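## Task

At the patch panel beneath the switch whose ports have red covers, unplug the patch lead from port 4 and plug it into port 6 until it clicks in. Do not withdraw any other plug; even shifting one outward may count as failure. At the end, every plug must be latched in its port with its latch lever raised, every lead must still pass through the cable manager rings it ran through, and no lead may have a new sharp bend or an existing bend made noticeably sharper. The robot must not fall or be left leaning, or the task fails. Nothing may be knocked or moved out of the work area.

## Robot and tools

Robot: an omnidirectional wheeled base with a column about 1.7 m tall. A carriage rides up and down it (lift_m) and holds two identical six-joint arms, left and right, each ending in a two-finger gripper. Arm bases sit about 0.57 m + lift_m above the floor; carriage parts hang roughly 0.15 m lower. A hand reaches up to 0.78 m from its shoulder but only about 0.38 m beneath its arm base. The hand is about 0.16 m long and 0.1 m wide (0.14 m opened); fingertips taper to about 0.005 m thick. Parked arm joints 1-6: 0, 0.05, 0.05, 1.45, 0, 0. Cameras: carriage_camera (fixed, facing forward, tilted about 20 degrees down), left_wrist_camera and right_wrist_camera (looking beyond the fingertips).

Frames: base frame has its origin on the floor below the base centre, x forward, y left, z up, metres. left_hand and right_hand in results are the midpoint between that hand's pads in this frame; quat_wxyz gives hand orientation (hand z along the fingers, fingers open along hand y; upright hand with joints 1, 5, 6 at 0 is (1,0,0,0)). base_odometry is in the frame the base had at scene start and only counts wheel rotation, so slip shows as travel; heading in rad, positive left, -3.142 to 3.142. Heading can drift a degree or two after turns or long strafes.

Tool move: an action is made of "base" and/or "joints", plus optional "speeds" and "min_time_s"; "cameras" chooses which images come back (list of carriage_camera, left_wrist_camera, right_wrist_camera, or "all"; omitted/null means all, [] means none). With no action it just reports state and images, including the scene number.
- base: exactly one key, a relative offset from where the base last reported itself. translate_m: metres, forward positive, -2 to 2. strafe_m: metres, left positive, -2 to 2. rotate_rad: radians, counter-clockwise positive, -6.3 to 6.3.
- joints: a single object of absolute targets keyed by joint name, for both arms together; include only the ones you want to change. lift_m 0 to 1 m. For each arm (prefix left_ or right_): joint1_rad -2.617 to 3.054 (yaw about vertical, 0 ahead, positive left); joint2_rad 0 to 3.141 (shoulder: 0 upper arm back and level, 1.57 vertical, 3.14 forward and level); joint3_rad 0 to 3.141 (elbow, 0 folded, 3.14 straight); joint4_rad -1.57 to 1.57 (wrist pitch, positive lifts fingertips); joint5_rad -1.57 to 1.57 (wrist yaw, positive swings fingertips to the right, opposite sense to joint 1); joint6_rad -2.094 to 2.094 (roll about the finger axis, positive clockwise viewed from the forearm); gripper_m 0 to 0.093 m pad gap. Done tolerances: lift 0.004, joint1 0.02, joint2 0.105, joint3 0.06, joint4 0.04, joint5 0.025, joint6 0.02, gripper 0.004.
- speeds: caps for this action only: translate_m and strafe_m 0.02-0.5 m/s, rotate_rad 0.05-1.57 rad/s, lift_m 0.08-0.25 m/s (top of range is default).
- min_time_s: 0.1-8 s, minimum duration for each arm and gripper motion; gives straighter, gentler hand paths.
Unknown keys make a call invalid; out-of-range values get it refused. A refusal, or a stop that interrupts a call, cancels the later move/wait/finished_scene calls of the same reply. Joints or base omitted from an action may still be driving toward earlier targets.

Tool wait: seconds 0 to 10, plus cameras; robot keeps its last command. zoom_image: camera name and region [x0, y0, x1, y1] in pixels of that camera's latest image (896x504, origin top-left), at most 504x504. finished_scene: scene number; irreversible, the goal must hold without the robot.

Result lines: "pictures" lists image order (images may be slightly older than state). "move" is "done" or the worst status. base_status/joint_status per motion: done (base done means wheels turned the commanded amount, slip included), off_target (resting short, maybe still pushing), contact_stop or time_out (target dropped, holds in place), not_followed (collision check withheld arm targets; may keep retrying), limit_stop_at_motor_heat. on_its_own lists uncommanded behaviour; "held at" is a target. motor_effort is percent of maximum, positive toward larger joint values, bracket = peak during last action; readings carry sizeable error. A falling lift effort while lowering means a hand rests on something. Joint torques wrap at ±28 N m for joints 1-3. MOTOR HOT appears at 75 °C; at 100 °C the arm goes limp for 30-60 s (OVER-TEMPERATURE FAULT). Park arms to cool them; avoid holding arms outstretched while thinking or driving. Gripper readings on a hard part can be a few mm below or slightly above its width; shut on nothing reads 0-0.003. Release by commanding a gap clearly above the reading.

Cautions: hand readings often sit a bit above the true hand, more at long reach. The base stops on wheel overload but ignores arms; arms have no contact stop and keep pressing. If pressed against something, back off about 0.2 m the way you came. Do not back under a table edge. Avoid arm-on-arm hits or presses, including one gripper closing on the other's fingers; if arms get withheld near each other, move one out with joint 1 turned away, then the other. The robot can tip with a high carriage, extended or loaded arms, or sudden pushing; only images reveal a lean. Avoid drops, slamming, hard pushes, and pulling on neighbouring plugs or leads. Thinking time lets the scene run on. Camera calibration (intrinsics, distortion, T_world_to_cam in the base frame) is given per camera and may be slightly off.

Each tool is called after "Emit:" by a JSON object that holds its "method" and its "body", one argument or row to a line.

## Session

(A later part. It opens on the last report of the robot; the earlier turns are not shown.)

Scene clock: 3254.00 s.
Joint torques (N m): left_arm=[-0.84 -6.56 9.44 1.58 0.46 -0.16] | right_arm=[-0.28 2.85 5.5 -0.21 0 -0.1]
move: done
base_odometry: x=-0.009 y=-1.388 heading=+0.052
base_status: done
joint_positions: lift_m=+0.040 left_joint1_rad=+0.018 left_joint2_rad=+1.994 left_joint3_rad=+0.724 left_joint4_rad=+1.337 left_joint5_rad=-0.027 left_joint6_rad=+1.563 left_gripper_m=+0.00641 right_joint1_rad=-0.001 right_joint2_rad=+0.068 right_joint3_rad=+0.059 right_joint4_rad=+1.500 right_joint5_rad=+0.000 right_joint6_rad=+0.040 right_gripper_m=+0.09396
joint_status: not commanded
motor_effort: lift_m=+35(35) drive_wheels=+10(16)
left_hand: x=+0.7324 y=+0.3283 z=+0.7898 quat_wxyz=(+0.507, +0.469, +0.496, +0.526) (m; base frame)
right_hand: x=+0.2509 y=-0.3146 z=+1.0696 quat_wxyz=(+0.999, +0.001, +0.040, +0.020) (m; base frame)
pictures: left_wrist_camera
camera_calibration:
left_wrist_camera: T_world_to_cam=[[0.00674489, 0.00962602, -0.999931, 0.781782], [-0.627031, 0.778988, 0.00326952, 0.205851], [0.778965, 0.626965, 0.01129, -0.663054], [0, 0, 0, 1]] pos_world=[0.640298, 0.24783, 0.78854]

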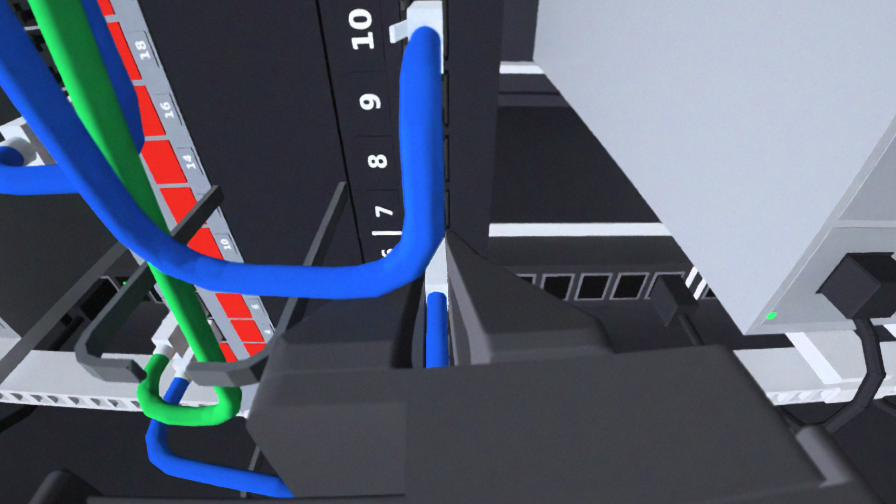

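Emit:
{"method": "move", "body": {
  "joints": {"left_joint1_rad": 0.018, "left_joint2_rad": 1.998, "left_joint3_rad": 0.750, "left_joint4_rad": 1.343, "left_joint5_rad": -0.027, "left_joint6_rad": 1.57, "left_gripper_m": 0.002},
  "min_time_s": 1.5,
  "cameras": []
}}

Emit:
{"method": "move", "body": {
  "joints": {"left_gripper_m": 0.0085},
  "min_time_s": 1.5,
  "cameras": []
}}

Emit:
{"method": "move", "body": {
  "joints": {"left_gripper_m": 0.0125},
  "min_time_s": 1.5,
  "cameras": ["left_wrist_camera"]
}}

Emit:
{"method": "zoom_image", "body": {
  "camera": "left_wrist_camera",
  "region": [378, 186, 490, 286]
}}

Scene clock: 3289.27 s.
Joint torques (N m): left_arm=[0.02 -6.56 7.42 1.97 0.02 -0.16] | right_arm=[-0.13 3.04 5.48 -0.2 0.02 -0.12]
move: off_target
base_odometry: x=-0.009 y=-1.388 heading=+0.052
base_status: not commanded
joint_positions: lift_m=+0.040 left_joint1_rad=+0.018 left_joint2_rad=+1.994 left_joint3_rad=+0.722 left_joint4_rad=+1.341 left_joint5_rad=-0.031 left_joint6_rad=+1.563 left_gripper_m=+0.00641 right_joint1_rad=-0.001 right_joint2_rad=+0.068 right_joint3_rad=+0.059 right_joint4_rad=+1.500 right_joint5_rad=+0.000 right_joint6_rad=+0.040 right_gripper_m=+0.09396
joint_status: left_gripper_m off_target (ended at +0.00641, target +0.00200); the others done
motor_effort: lift_m=+35(35) drive_wheels=+9(12)
left_hand: x=+0.7319 y=+0.3289 z=+0.7900 quat_wxyz=(+0.507, +0.468, +0.496, +0.527) (m; base frame)
right_hand: x=+0.2509 y=-0.3146 z=+1.0696 quat_wxyz=(+0.999, +0.001, +0.040, +0.020) (m; base frame)
pictures: none
No camera images: "cameras" was empty.

Scene clock: 3291.07 s.
Joint torques (N m): left_arm=[0.08 -6.54 7.39 1.96 0.03 -0.16] | right_arm=[-0.28 2.97 5.45 -0.19 0 -0.12]
move: done
base_odometry: x=-0.009 y=-1.388 heading=+0.052
base_status: not commanded
joint_positions: lift_m=+0.040 left_joint1_rad=+0.018 left_joint2_rad=+1.994 left_joint3_rad=+0.722 left_joint4_rad=+1.341 left_joint5_rad=-0.032 left_joint6_rad=+1.563 left_gripper_m=+0.00844 right_joint1_rad=-0.001 right_joint2_rad=+0.068 right_joint3_rad=+0.059 right_joint4_rad=+1.500 right_joint5_rad=+0.000 right_joint6_rad=+0.040 right_gripper_m=+0.09396
joint_status: all done
motor_effort: lift_m=+35(35) drive_wheels=+10(12)
left_hand: x=+0.7319 y=+0.3291 z=+0.7901 quat_wxyz=(+0.507, +0.468, +0.497, +0.527) (m; base frame)
right_hand: x=+0.2509 y=-0.3146 z=+1.0696 quat_wxyz=(+0.999, +0.001, +0.040, +0.020) (m; base frame)
pictures: none
No camera images: "cameras" was empty.

Scene clock: 3292.87 s.
Joint torques (N m): left_arm=[0.02 -6.57 7.39 1.91 0.04 -0.16] | right_arm=[-0.12 2.92 5.53 -0.24 0.03 -0.08]
move: done
base_odometry: x=-0.009 y=-1.388 heading=+0.052
base_status: not commanded
joint_positions: lift_m=+0.040 left_joint1_rad=+0.018 left_joint2_rad=+1.994 left_joint3_rad=+0.723 left_joint4_rad=+1.346 left_joint5_rad=-0.032 left_joint6_rad=+1.563 left_gripper_m=+0.01237 right_joint1_rad=-0.001 right_joint2_rad=+0.068 right_joint3_rad=+0.059 right_joint4_rad=+1.500 right_joint5_rad=+0.000 right_joint6_rad=+0.040 right_gripper_m=+0.09396
joint_status: all done
motor_effort: lift_m=+35(35) drive_wheels=+10(11)
left_hand: x=+0.7320 y=+0.3291 z=+0.7916 quat_wxyz=(+0.508, +0.466, +0.495, +0.529) (m; base frame)
right_hand: x=+0.2509 y=-0.3146 z=+1.0696 quat_wxyz=(+0.999, +0.001, +0.040, +0.020) (m; base frame)
pictures: left_wrist_camera
camera_calibration:
left_wrist_camera: T_world_to_cam=[[0.0147148, 0.00948649, -0.999847, 0.777756], [-0.630552, 0.776144, -0.00191589, 0.212642], [0.776007, 0.630484, 0.0174026, -0.667039], [0, 0, 0, 1]] pos_world=[0.640264, 0.248138, 0.789652]

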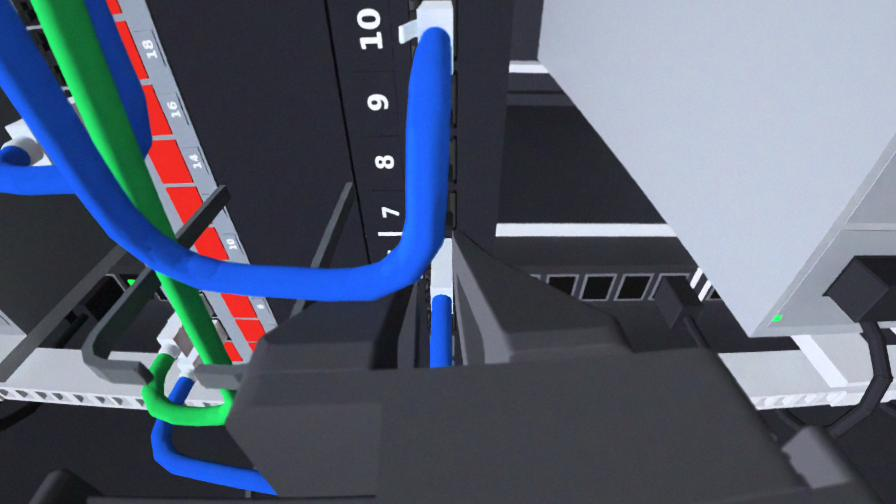

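Scaled by 4.500 from the camera's 896x504 image, which has a finer 1280x720 frame.

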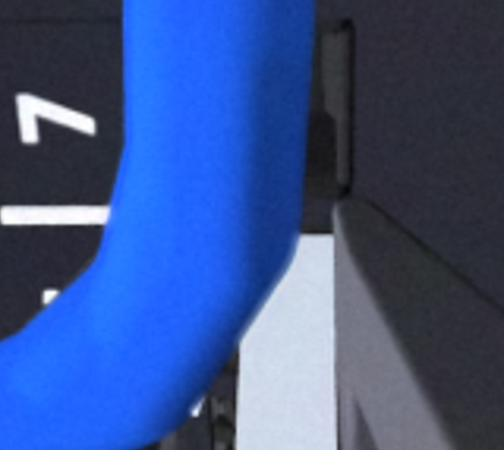

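Emit:
{"method": "move", "body": {
  "joints": {"left_gripper_m": 0.0165},
  "min_time_s": 1.5,
  "cameras": ["left_wrist_camera"]
}}

Emit:
{"method": "zoom_image", "body": {
  "camera": "left_wrist_camera",
  "region": [378, 186, 490, 286]
}}

Scene clock: 3302.53 s.
Joint torques (N m): left_arm=[0.03 -6.58 7.35 1.86 0.04 -0.17] | right_arm=[-0.25 2.99 5.49 -0.21 -0.02 -0.13]
move: done
base_odometry: x=-0.009 y=-1.388 heading=+0.052
base_status: not commanded
joint_positions: lift_m=+0.040 left_joint1_rad=+0.018 left_joint2_rad=+1.994 left_joint3_rad=+0.723 left_joint4_rad=+1.350 left_joint5_rad=-0.032 left_joint6_rad=+1.563 left_gripper_m=+0.01632 right_joint1_rad=-0.001 right_joint2_rad=+0.068 right_joint3_rad=+0.059 right_joint4_rad=+1.500 right_joint5_rad=+0.000 right_joint6_rad=+0.040 right_gripper_m=+0.09396
joint_status: all done
motor_effort: lift_m=+35(35) drive_wheels=+9(11)
left_hand: x=+0.7319 y=+0.3291 z=+0.7926 quat_wxyz=(+0.509, +0.465, +0.494, +0.530) (m; base frame)
right_hand: x=+0.2509 y=-0.3146 z=+1.0696 quat_wxyz=(+0.999, +0.001, +0.040, +0.020) (m; base frame)
pictures: left_wrist_camera
camera_calibration:
left_wrist_camera: T_world_to_cam=[[0.0189152, 0.00956022, -0.999775, 0.7756], [-0.630545, 0.77614, -0.0045078, 0.214614], [0.775922, 0.630489, 0.020709, -0.669517], [0, 0, 0, 1]] pos_world=[0.640146, 0.248138, 0.790259]

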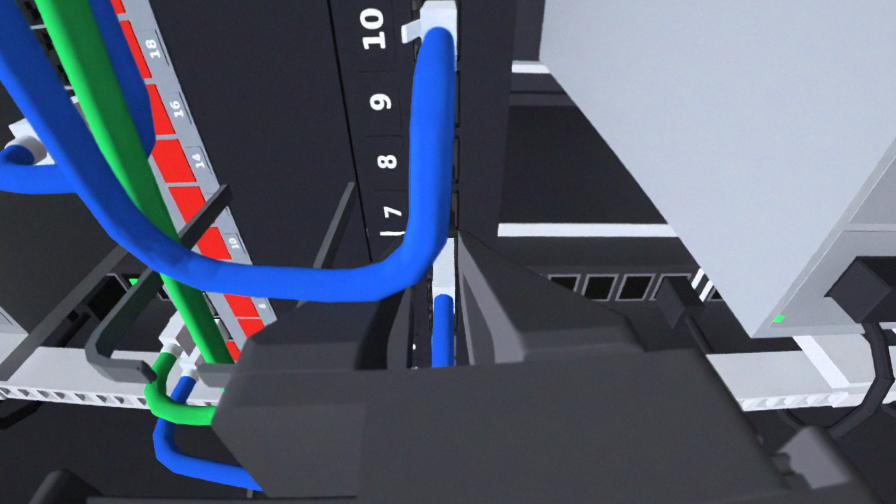

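Scaled by 4.500 from the camera's 896x504 image, which has a finer 1280x720 frame.

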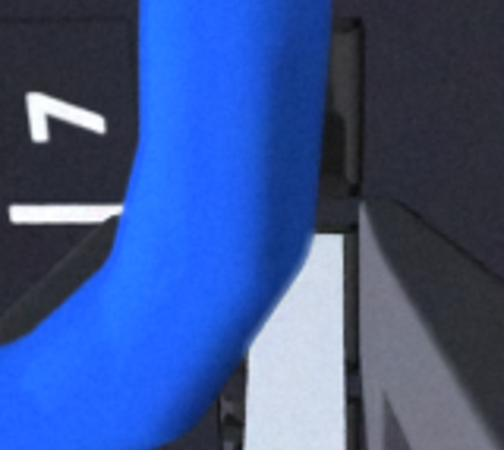

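Emit:
{"method": "move", "body": {
  "joints": {"lift_m": 0.0386},
  "cameras": ["left_wrist_camera"]
}}

Emit:
{"method": "zoom_image", "body": {
  "camera": "left_wrist_camera",
  "region": [378, 186, 490, 286]
}}

Scene clock: 3314.93 s.
Joint torques (N m): left_arm=[0.05 -6.52 7.42 1.85 0.03 -0.15] | right_arm=[-0.27 2.91 5.52 -0.18 -0.01 -0.12]
move: done
base_odometry: x=-0.009 y=-1.388 heading=+0.052
base_status: not commanded
joint_positions: lift_m=+0.039 left_joint1_rad=+0.018 left_joint2_rad=+1.994 left_joint3_rad=+0.723 left_joint4_rad=+1.352 left_joint5_rad=-0.032 left_joint6_rad=+1.563 left_gripper_m=+0.01635 right_joint1_rad=-0.001 right_joint2_rad=+0.068 right_joint3_rad=+0.059 right_joint4_rad=+1.500 right_joint5_rad=+0.000 right_joint6_rad=+0.040 right_gripper_m=+0.09396
joint_status: all done
motor_effort: lift_m=+34(36) drive_wheels=+10(10)
left_hand: x=+0.7319 y=+0.3292 z=+0.7922 quat_wxyz=(+0.509, +0.464, +0.494, +0.530) (m; base frame)
right_hand: x=+0.2509 y=-0.3146 z=+1.0687 quat_wxyz=(+0.999, +0.001, +0.040, +0.020) (m; base frame)
pictures: left_wrist_camera
camera_calibration:
left_wrist_camera: T_world_to_cam=[[0.020834, 0.00958574, -0.999737, 0.773838], [-0.630841, 0.775891, -0.00570696, 0.215804], [0.775633, 0.630794, 0.022212, -0.670578], [0, 0, 0, 1]] pos_world=[0.640138, 0.248138, 0.789761]

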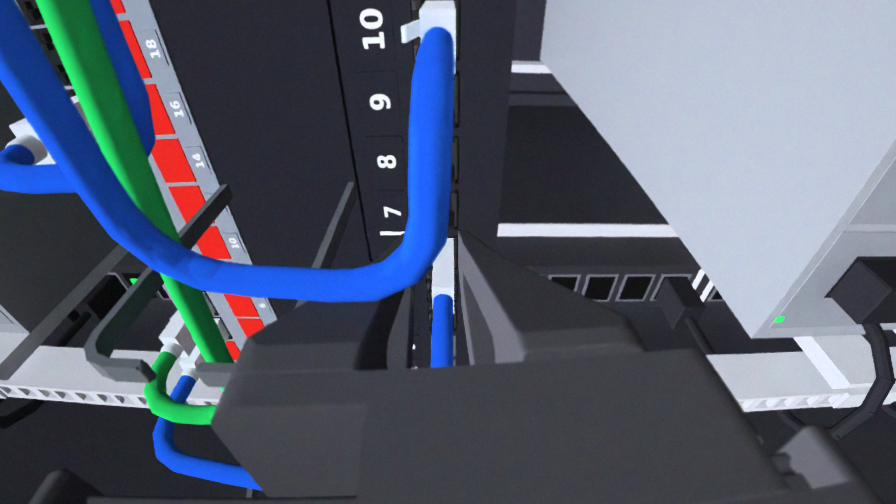

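Scaled by 4.500 from the camera's 896x504 image, which has a finer 1280x720 frame.

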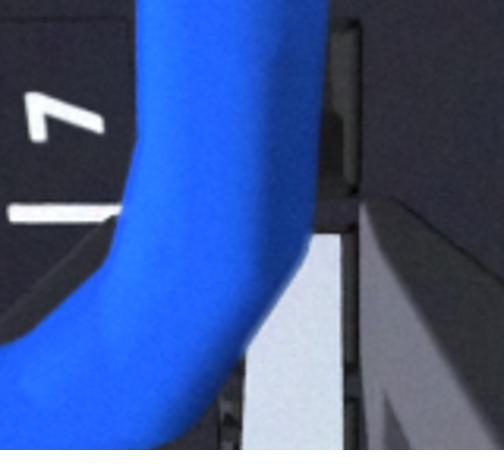

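Emit:
{"method": "move", "body": {
  "base": {"translate_m": -0.03},
  "speeds": {"translate_m": 0.03},
  "cameras": ["left_wrist_camera"]
}}

Emit:
{"method": "zoom_image", "body": {
  "camera": "left_wrist_camera",
  "region": [368, 176, 508, 306]
}}

Scene clock: 3330.40 s.
Joint torques (N m): left_arm=[-0.03 -6.6 7.06 1.96 0.03 -0.16] | right_arm=[-0.24 2.86 5.39 -0.16 0.02 -0.11]
move: done
base_odometry: x=-0.038 y=-1.389 heading=+0.052
base_status: done
joint_positions: lift_m=+0.039 left_joint1_rad=+0.019 left_joint2_rad=+1.994 left_joint3_rad=+0.727 left_joint4_rad=+1.341 left_joint5_rad=-0.033 left_joint6_rad=+1.563 left_gripper_m=+0.01636 right_joint1_rad=-0.001 right_joint2_rad=+0.068 right_joint3_rad=+0.059 right_joint4_rad=+1.500 right_joint5_rad=+0.000 right_joint6_rad=+0.040 right_gripper_m=+0.09396
joint_status: not commanded
motor_effort: lift_m=+34(34) drive_wheels=-8(11)
left_hand: x=+0.7329 y=+0.3297 z=+0.7910 quat_wxyz=(+0.507, +0.466, +0.496, +0.529) (m; base frame)
right_hand: x=+0.2509 y=-0.3147 z=+1.0687 quat_wxyz=(+0.999, +0.001, +0.040, +0.019) (m; base frame)
pictures: left_wrist_camera
camera_calibration:
left_wrist_camera: T_world_to_cam=[[0.0135428, 0.00934487, -0.999865, 0.778037], [-0.632053, 0.774924, -0.00131839, 0.213756], [0.774807, 0.631985, 0.0164011, -0.666878], [0, 0, 0, 1]] pos_world=[0.64127, 0.248542, 0.789151]

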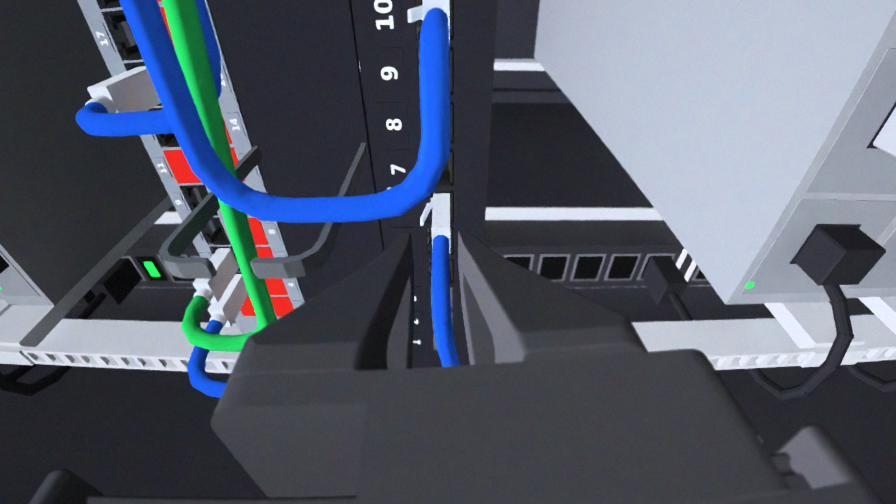

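Scaled by 3.600 from the camera's 896x504 image, which has a finer 1280x720 frame.

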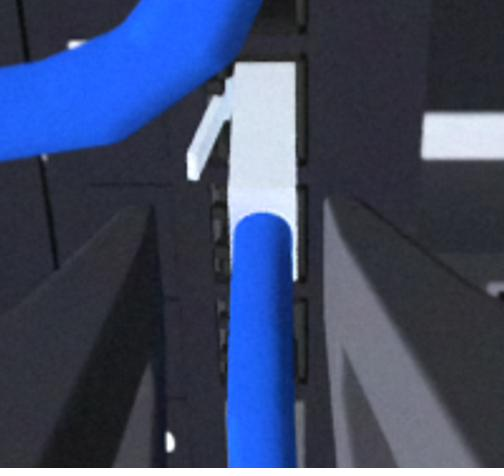

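Emit:
{"method": "zoom_image", "body": {
  "camera": "left_wrist_camera",
  "region": [368, 0, 508, 130]
}}

Emit:
{"method": "move", "body": {
  "base": {"translate_m": -0.05},
  "speeds": {"translate_m": 0.05},
  "cameras": ["left_wrist_camera", "carriage_camera"]
}}

Emit:
{"method": "zoom_image", "body": {
  "camera": "left_wrist_camera",
  "region": [368, 76, 508, 206]
}}

Scaled by 3.600 from the camera's 896x504 image, which has a finer 1280x720 frame.

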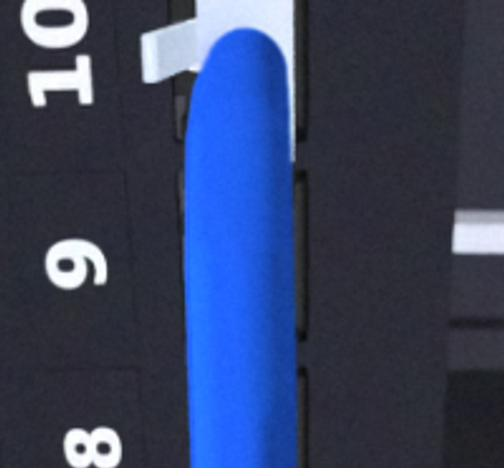

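Scene clock: 3342.93 s.
Joint torques (N m): left_arm=[-0.02 -6.64 6.87 1.99 0.06 -0.16] | right_arm=[-0.17 3.02 5.72 -0.22 0.04 -0.12]
move: done
base_odometry: x=-0.088 y=-1.392 heading=+0.052
base_status: done
joint_positions: lift_m=+0.039 left_joint1_rad=+0.019 left_joint2_rad=+1.994 left_joint3_rad=+0.728 left_joint4_rad=+1.337 left_joint5_rad=-0.033 left_joint6_rad=+1.563 left_gripper_m=+0.01636 right_joint1_rad=-0.001 right_joint2_rad=+0.068 right_joint3_rad=+0.059 right_joint4_rad=+1.499 right_joint5_rad=+0.000 right_joint6_rad=+0.040 right_gripper_m=+0.09396
joint_status: not commanded
motor_effort: lift_m=+34(34) drive_wheels=-1(12)
left_hand: x=+0.7333 y=+0.3297 z=+0.7906 quat_wxyz=(+0.507, +0.466, +0.496, +0.528) (m; base frame)
right_hand: x=+0.2510 y=-0.3147 z=+1.0687 quat_wxyz=(+0.999, +0.001, +0.040, +0.019) (m; base frame)
pictures: carriage_camera, left_wrist_camera
camera_calibration:
carriage_camera: T_world_to_cam=[[-0.031539, -0.999314, -0.0194245, 0.0231043], [-0.335851, 0.0288998, -0.941472, 1.04486], [0.941387, -0.0231694, -0.336532, 0.208792], [0, 0, 0, 1]] pos_world=[0.155091, -0.00227023, 1.05442]
left_wrist_camera: T_world_to_cam=[[0.0112638, 0.00928679, -0.999893, 0.779427], [-0.632074, 0.774908, 0.0000768835, 0.212931], [0.774826, 0.632006, 0.0145983, -0.665789], [0, 0, 0, 1]] pos_world=[0.64168, 0.248542, 0.789047]

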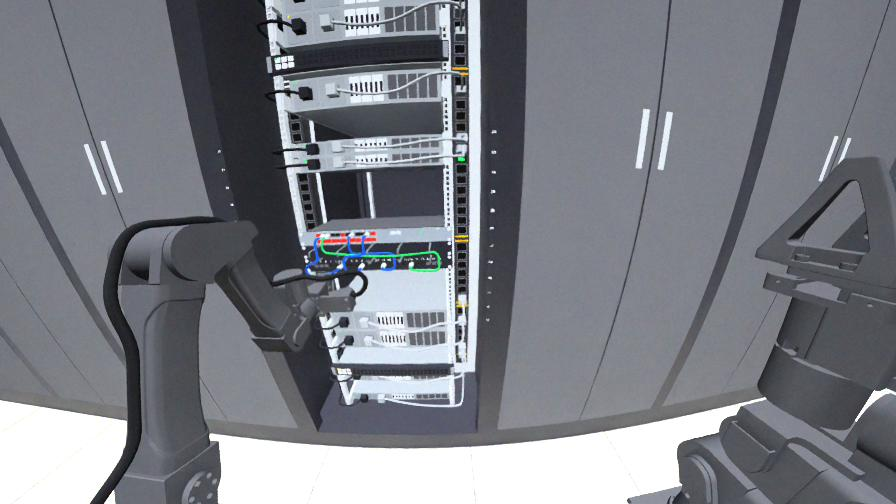

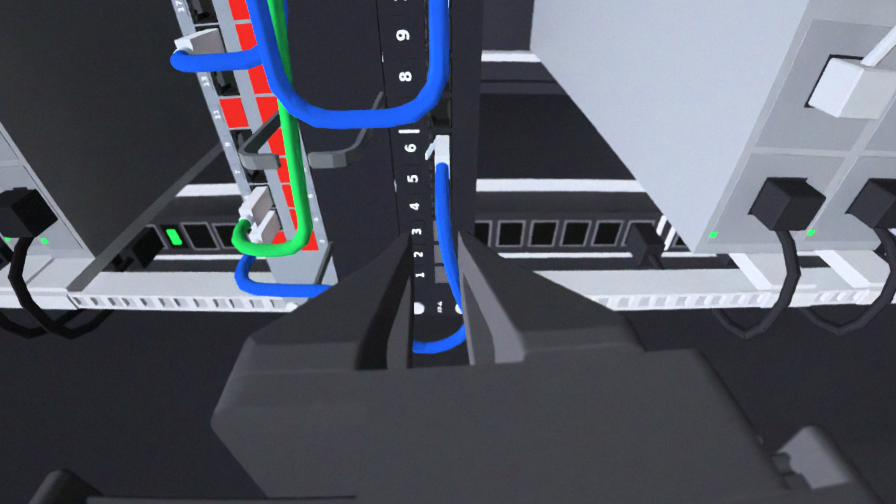

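Scaled by 3.600 from the camera's 896x504 image, which has a finer 1280x720 frame.

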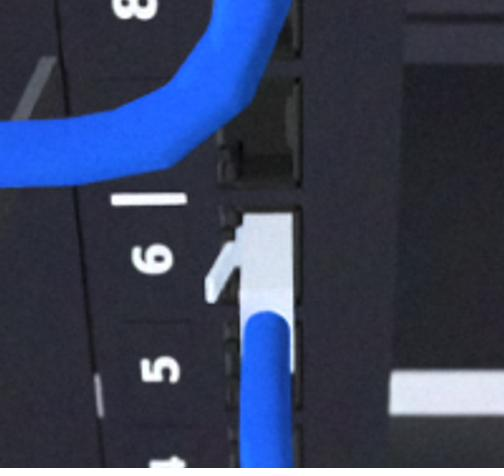

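Emit:
{"method": "finished_scene", "body": {
  "scene": 1
}}

The scene is finished: the task was done.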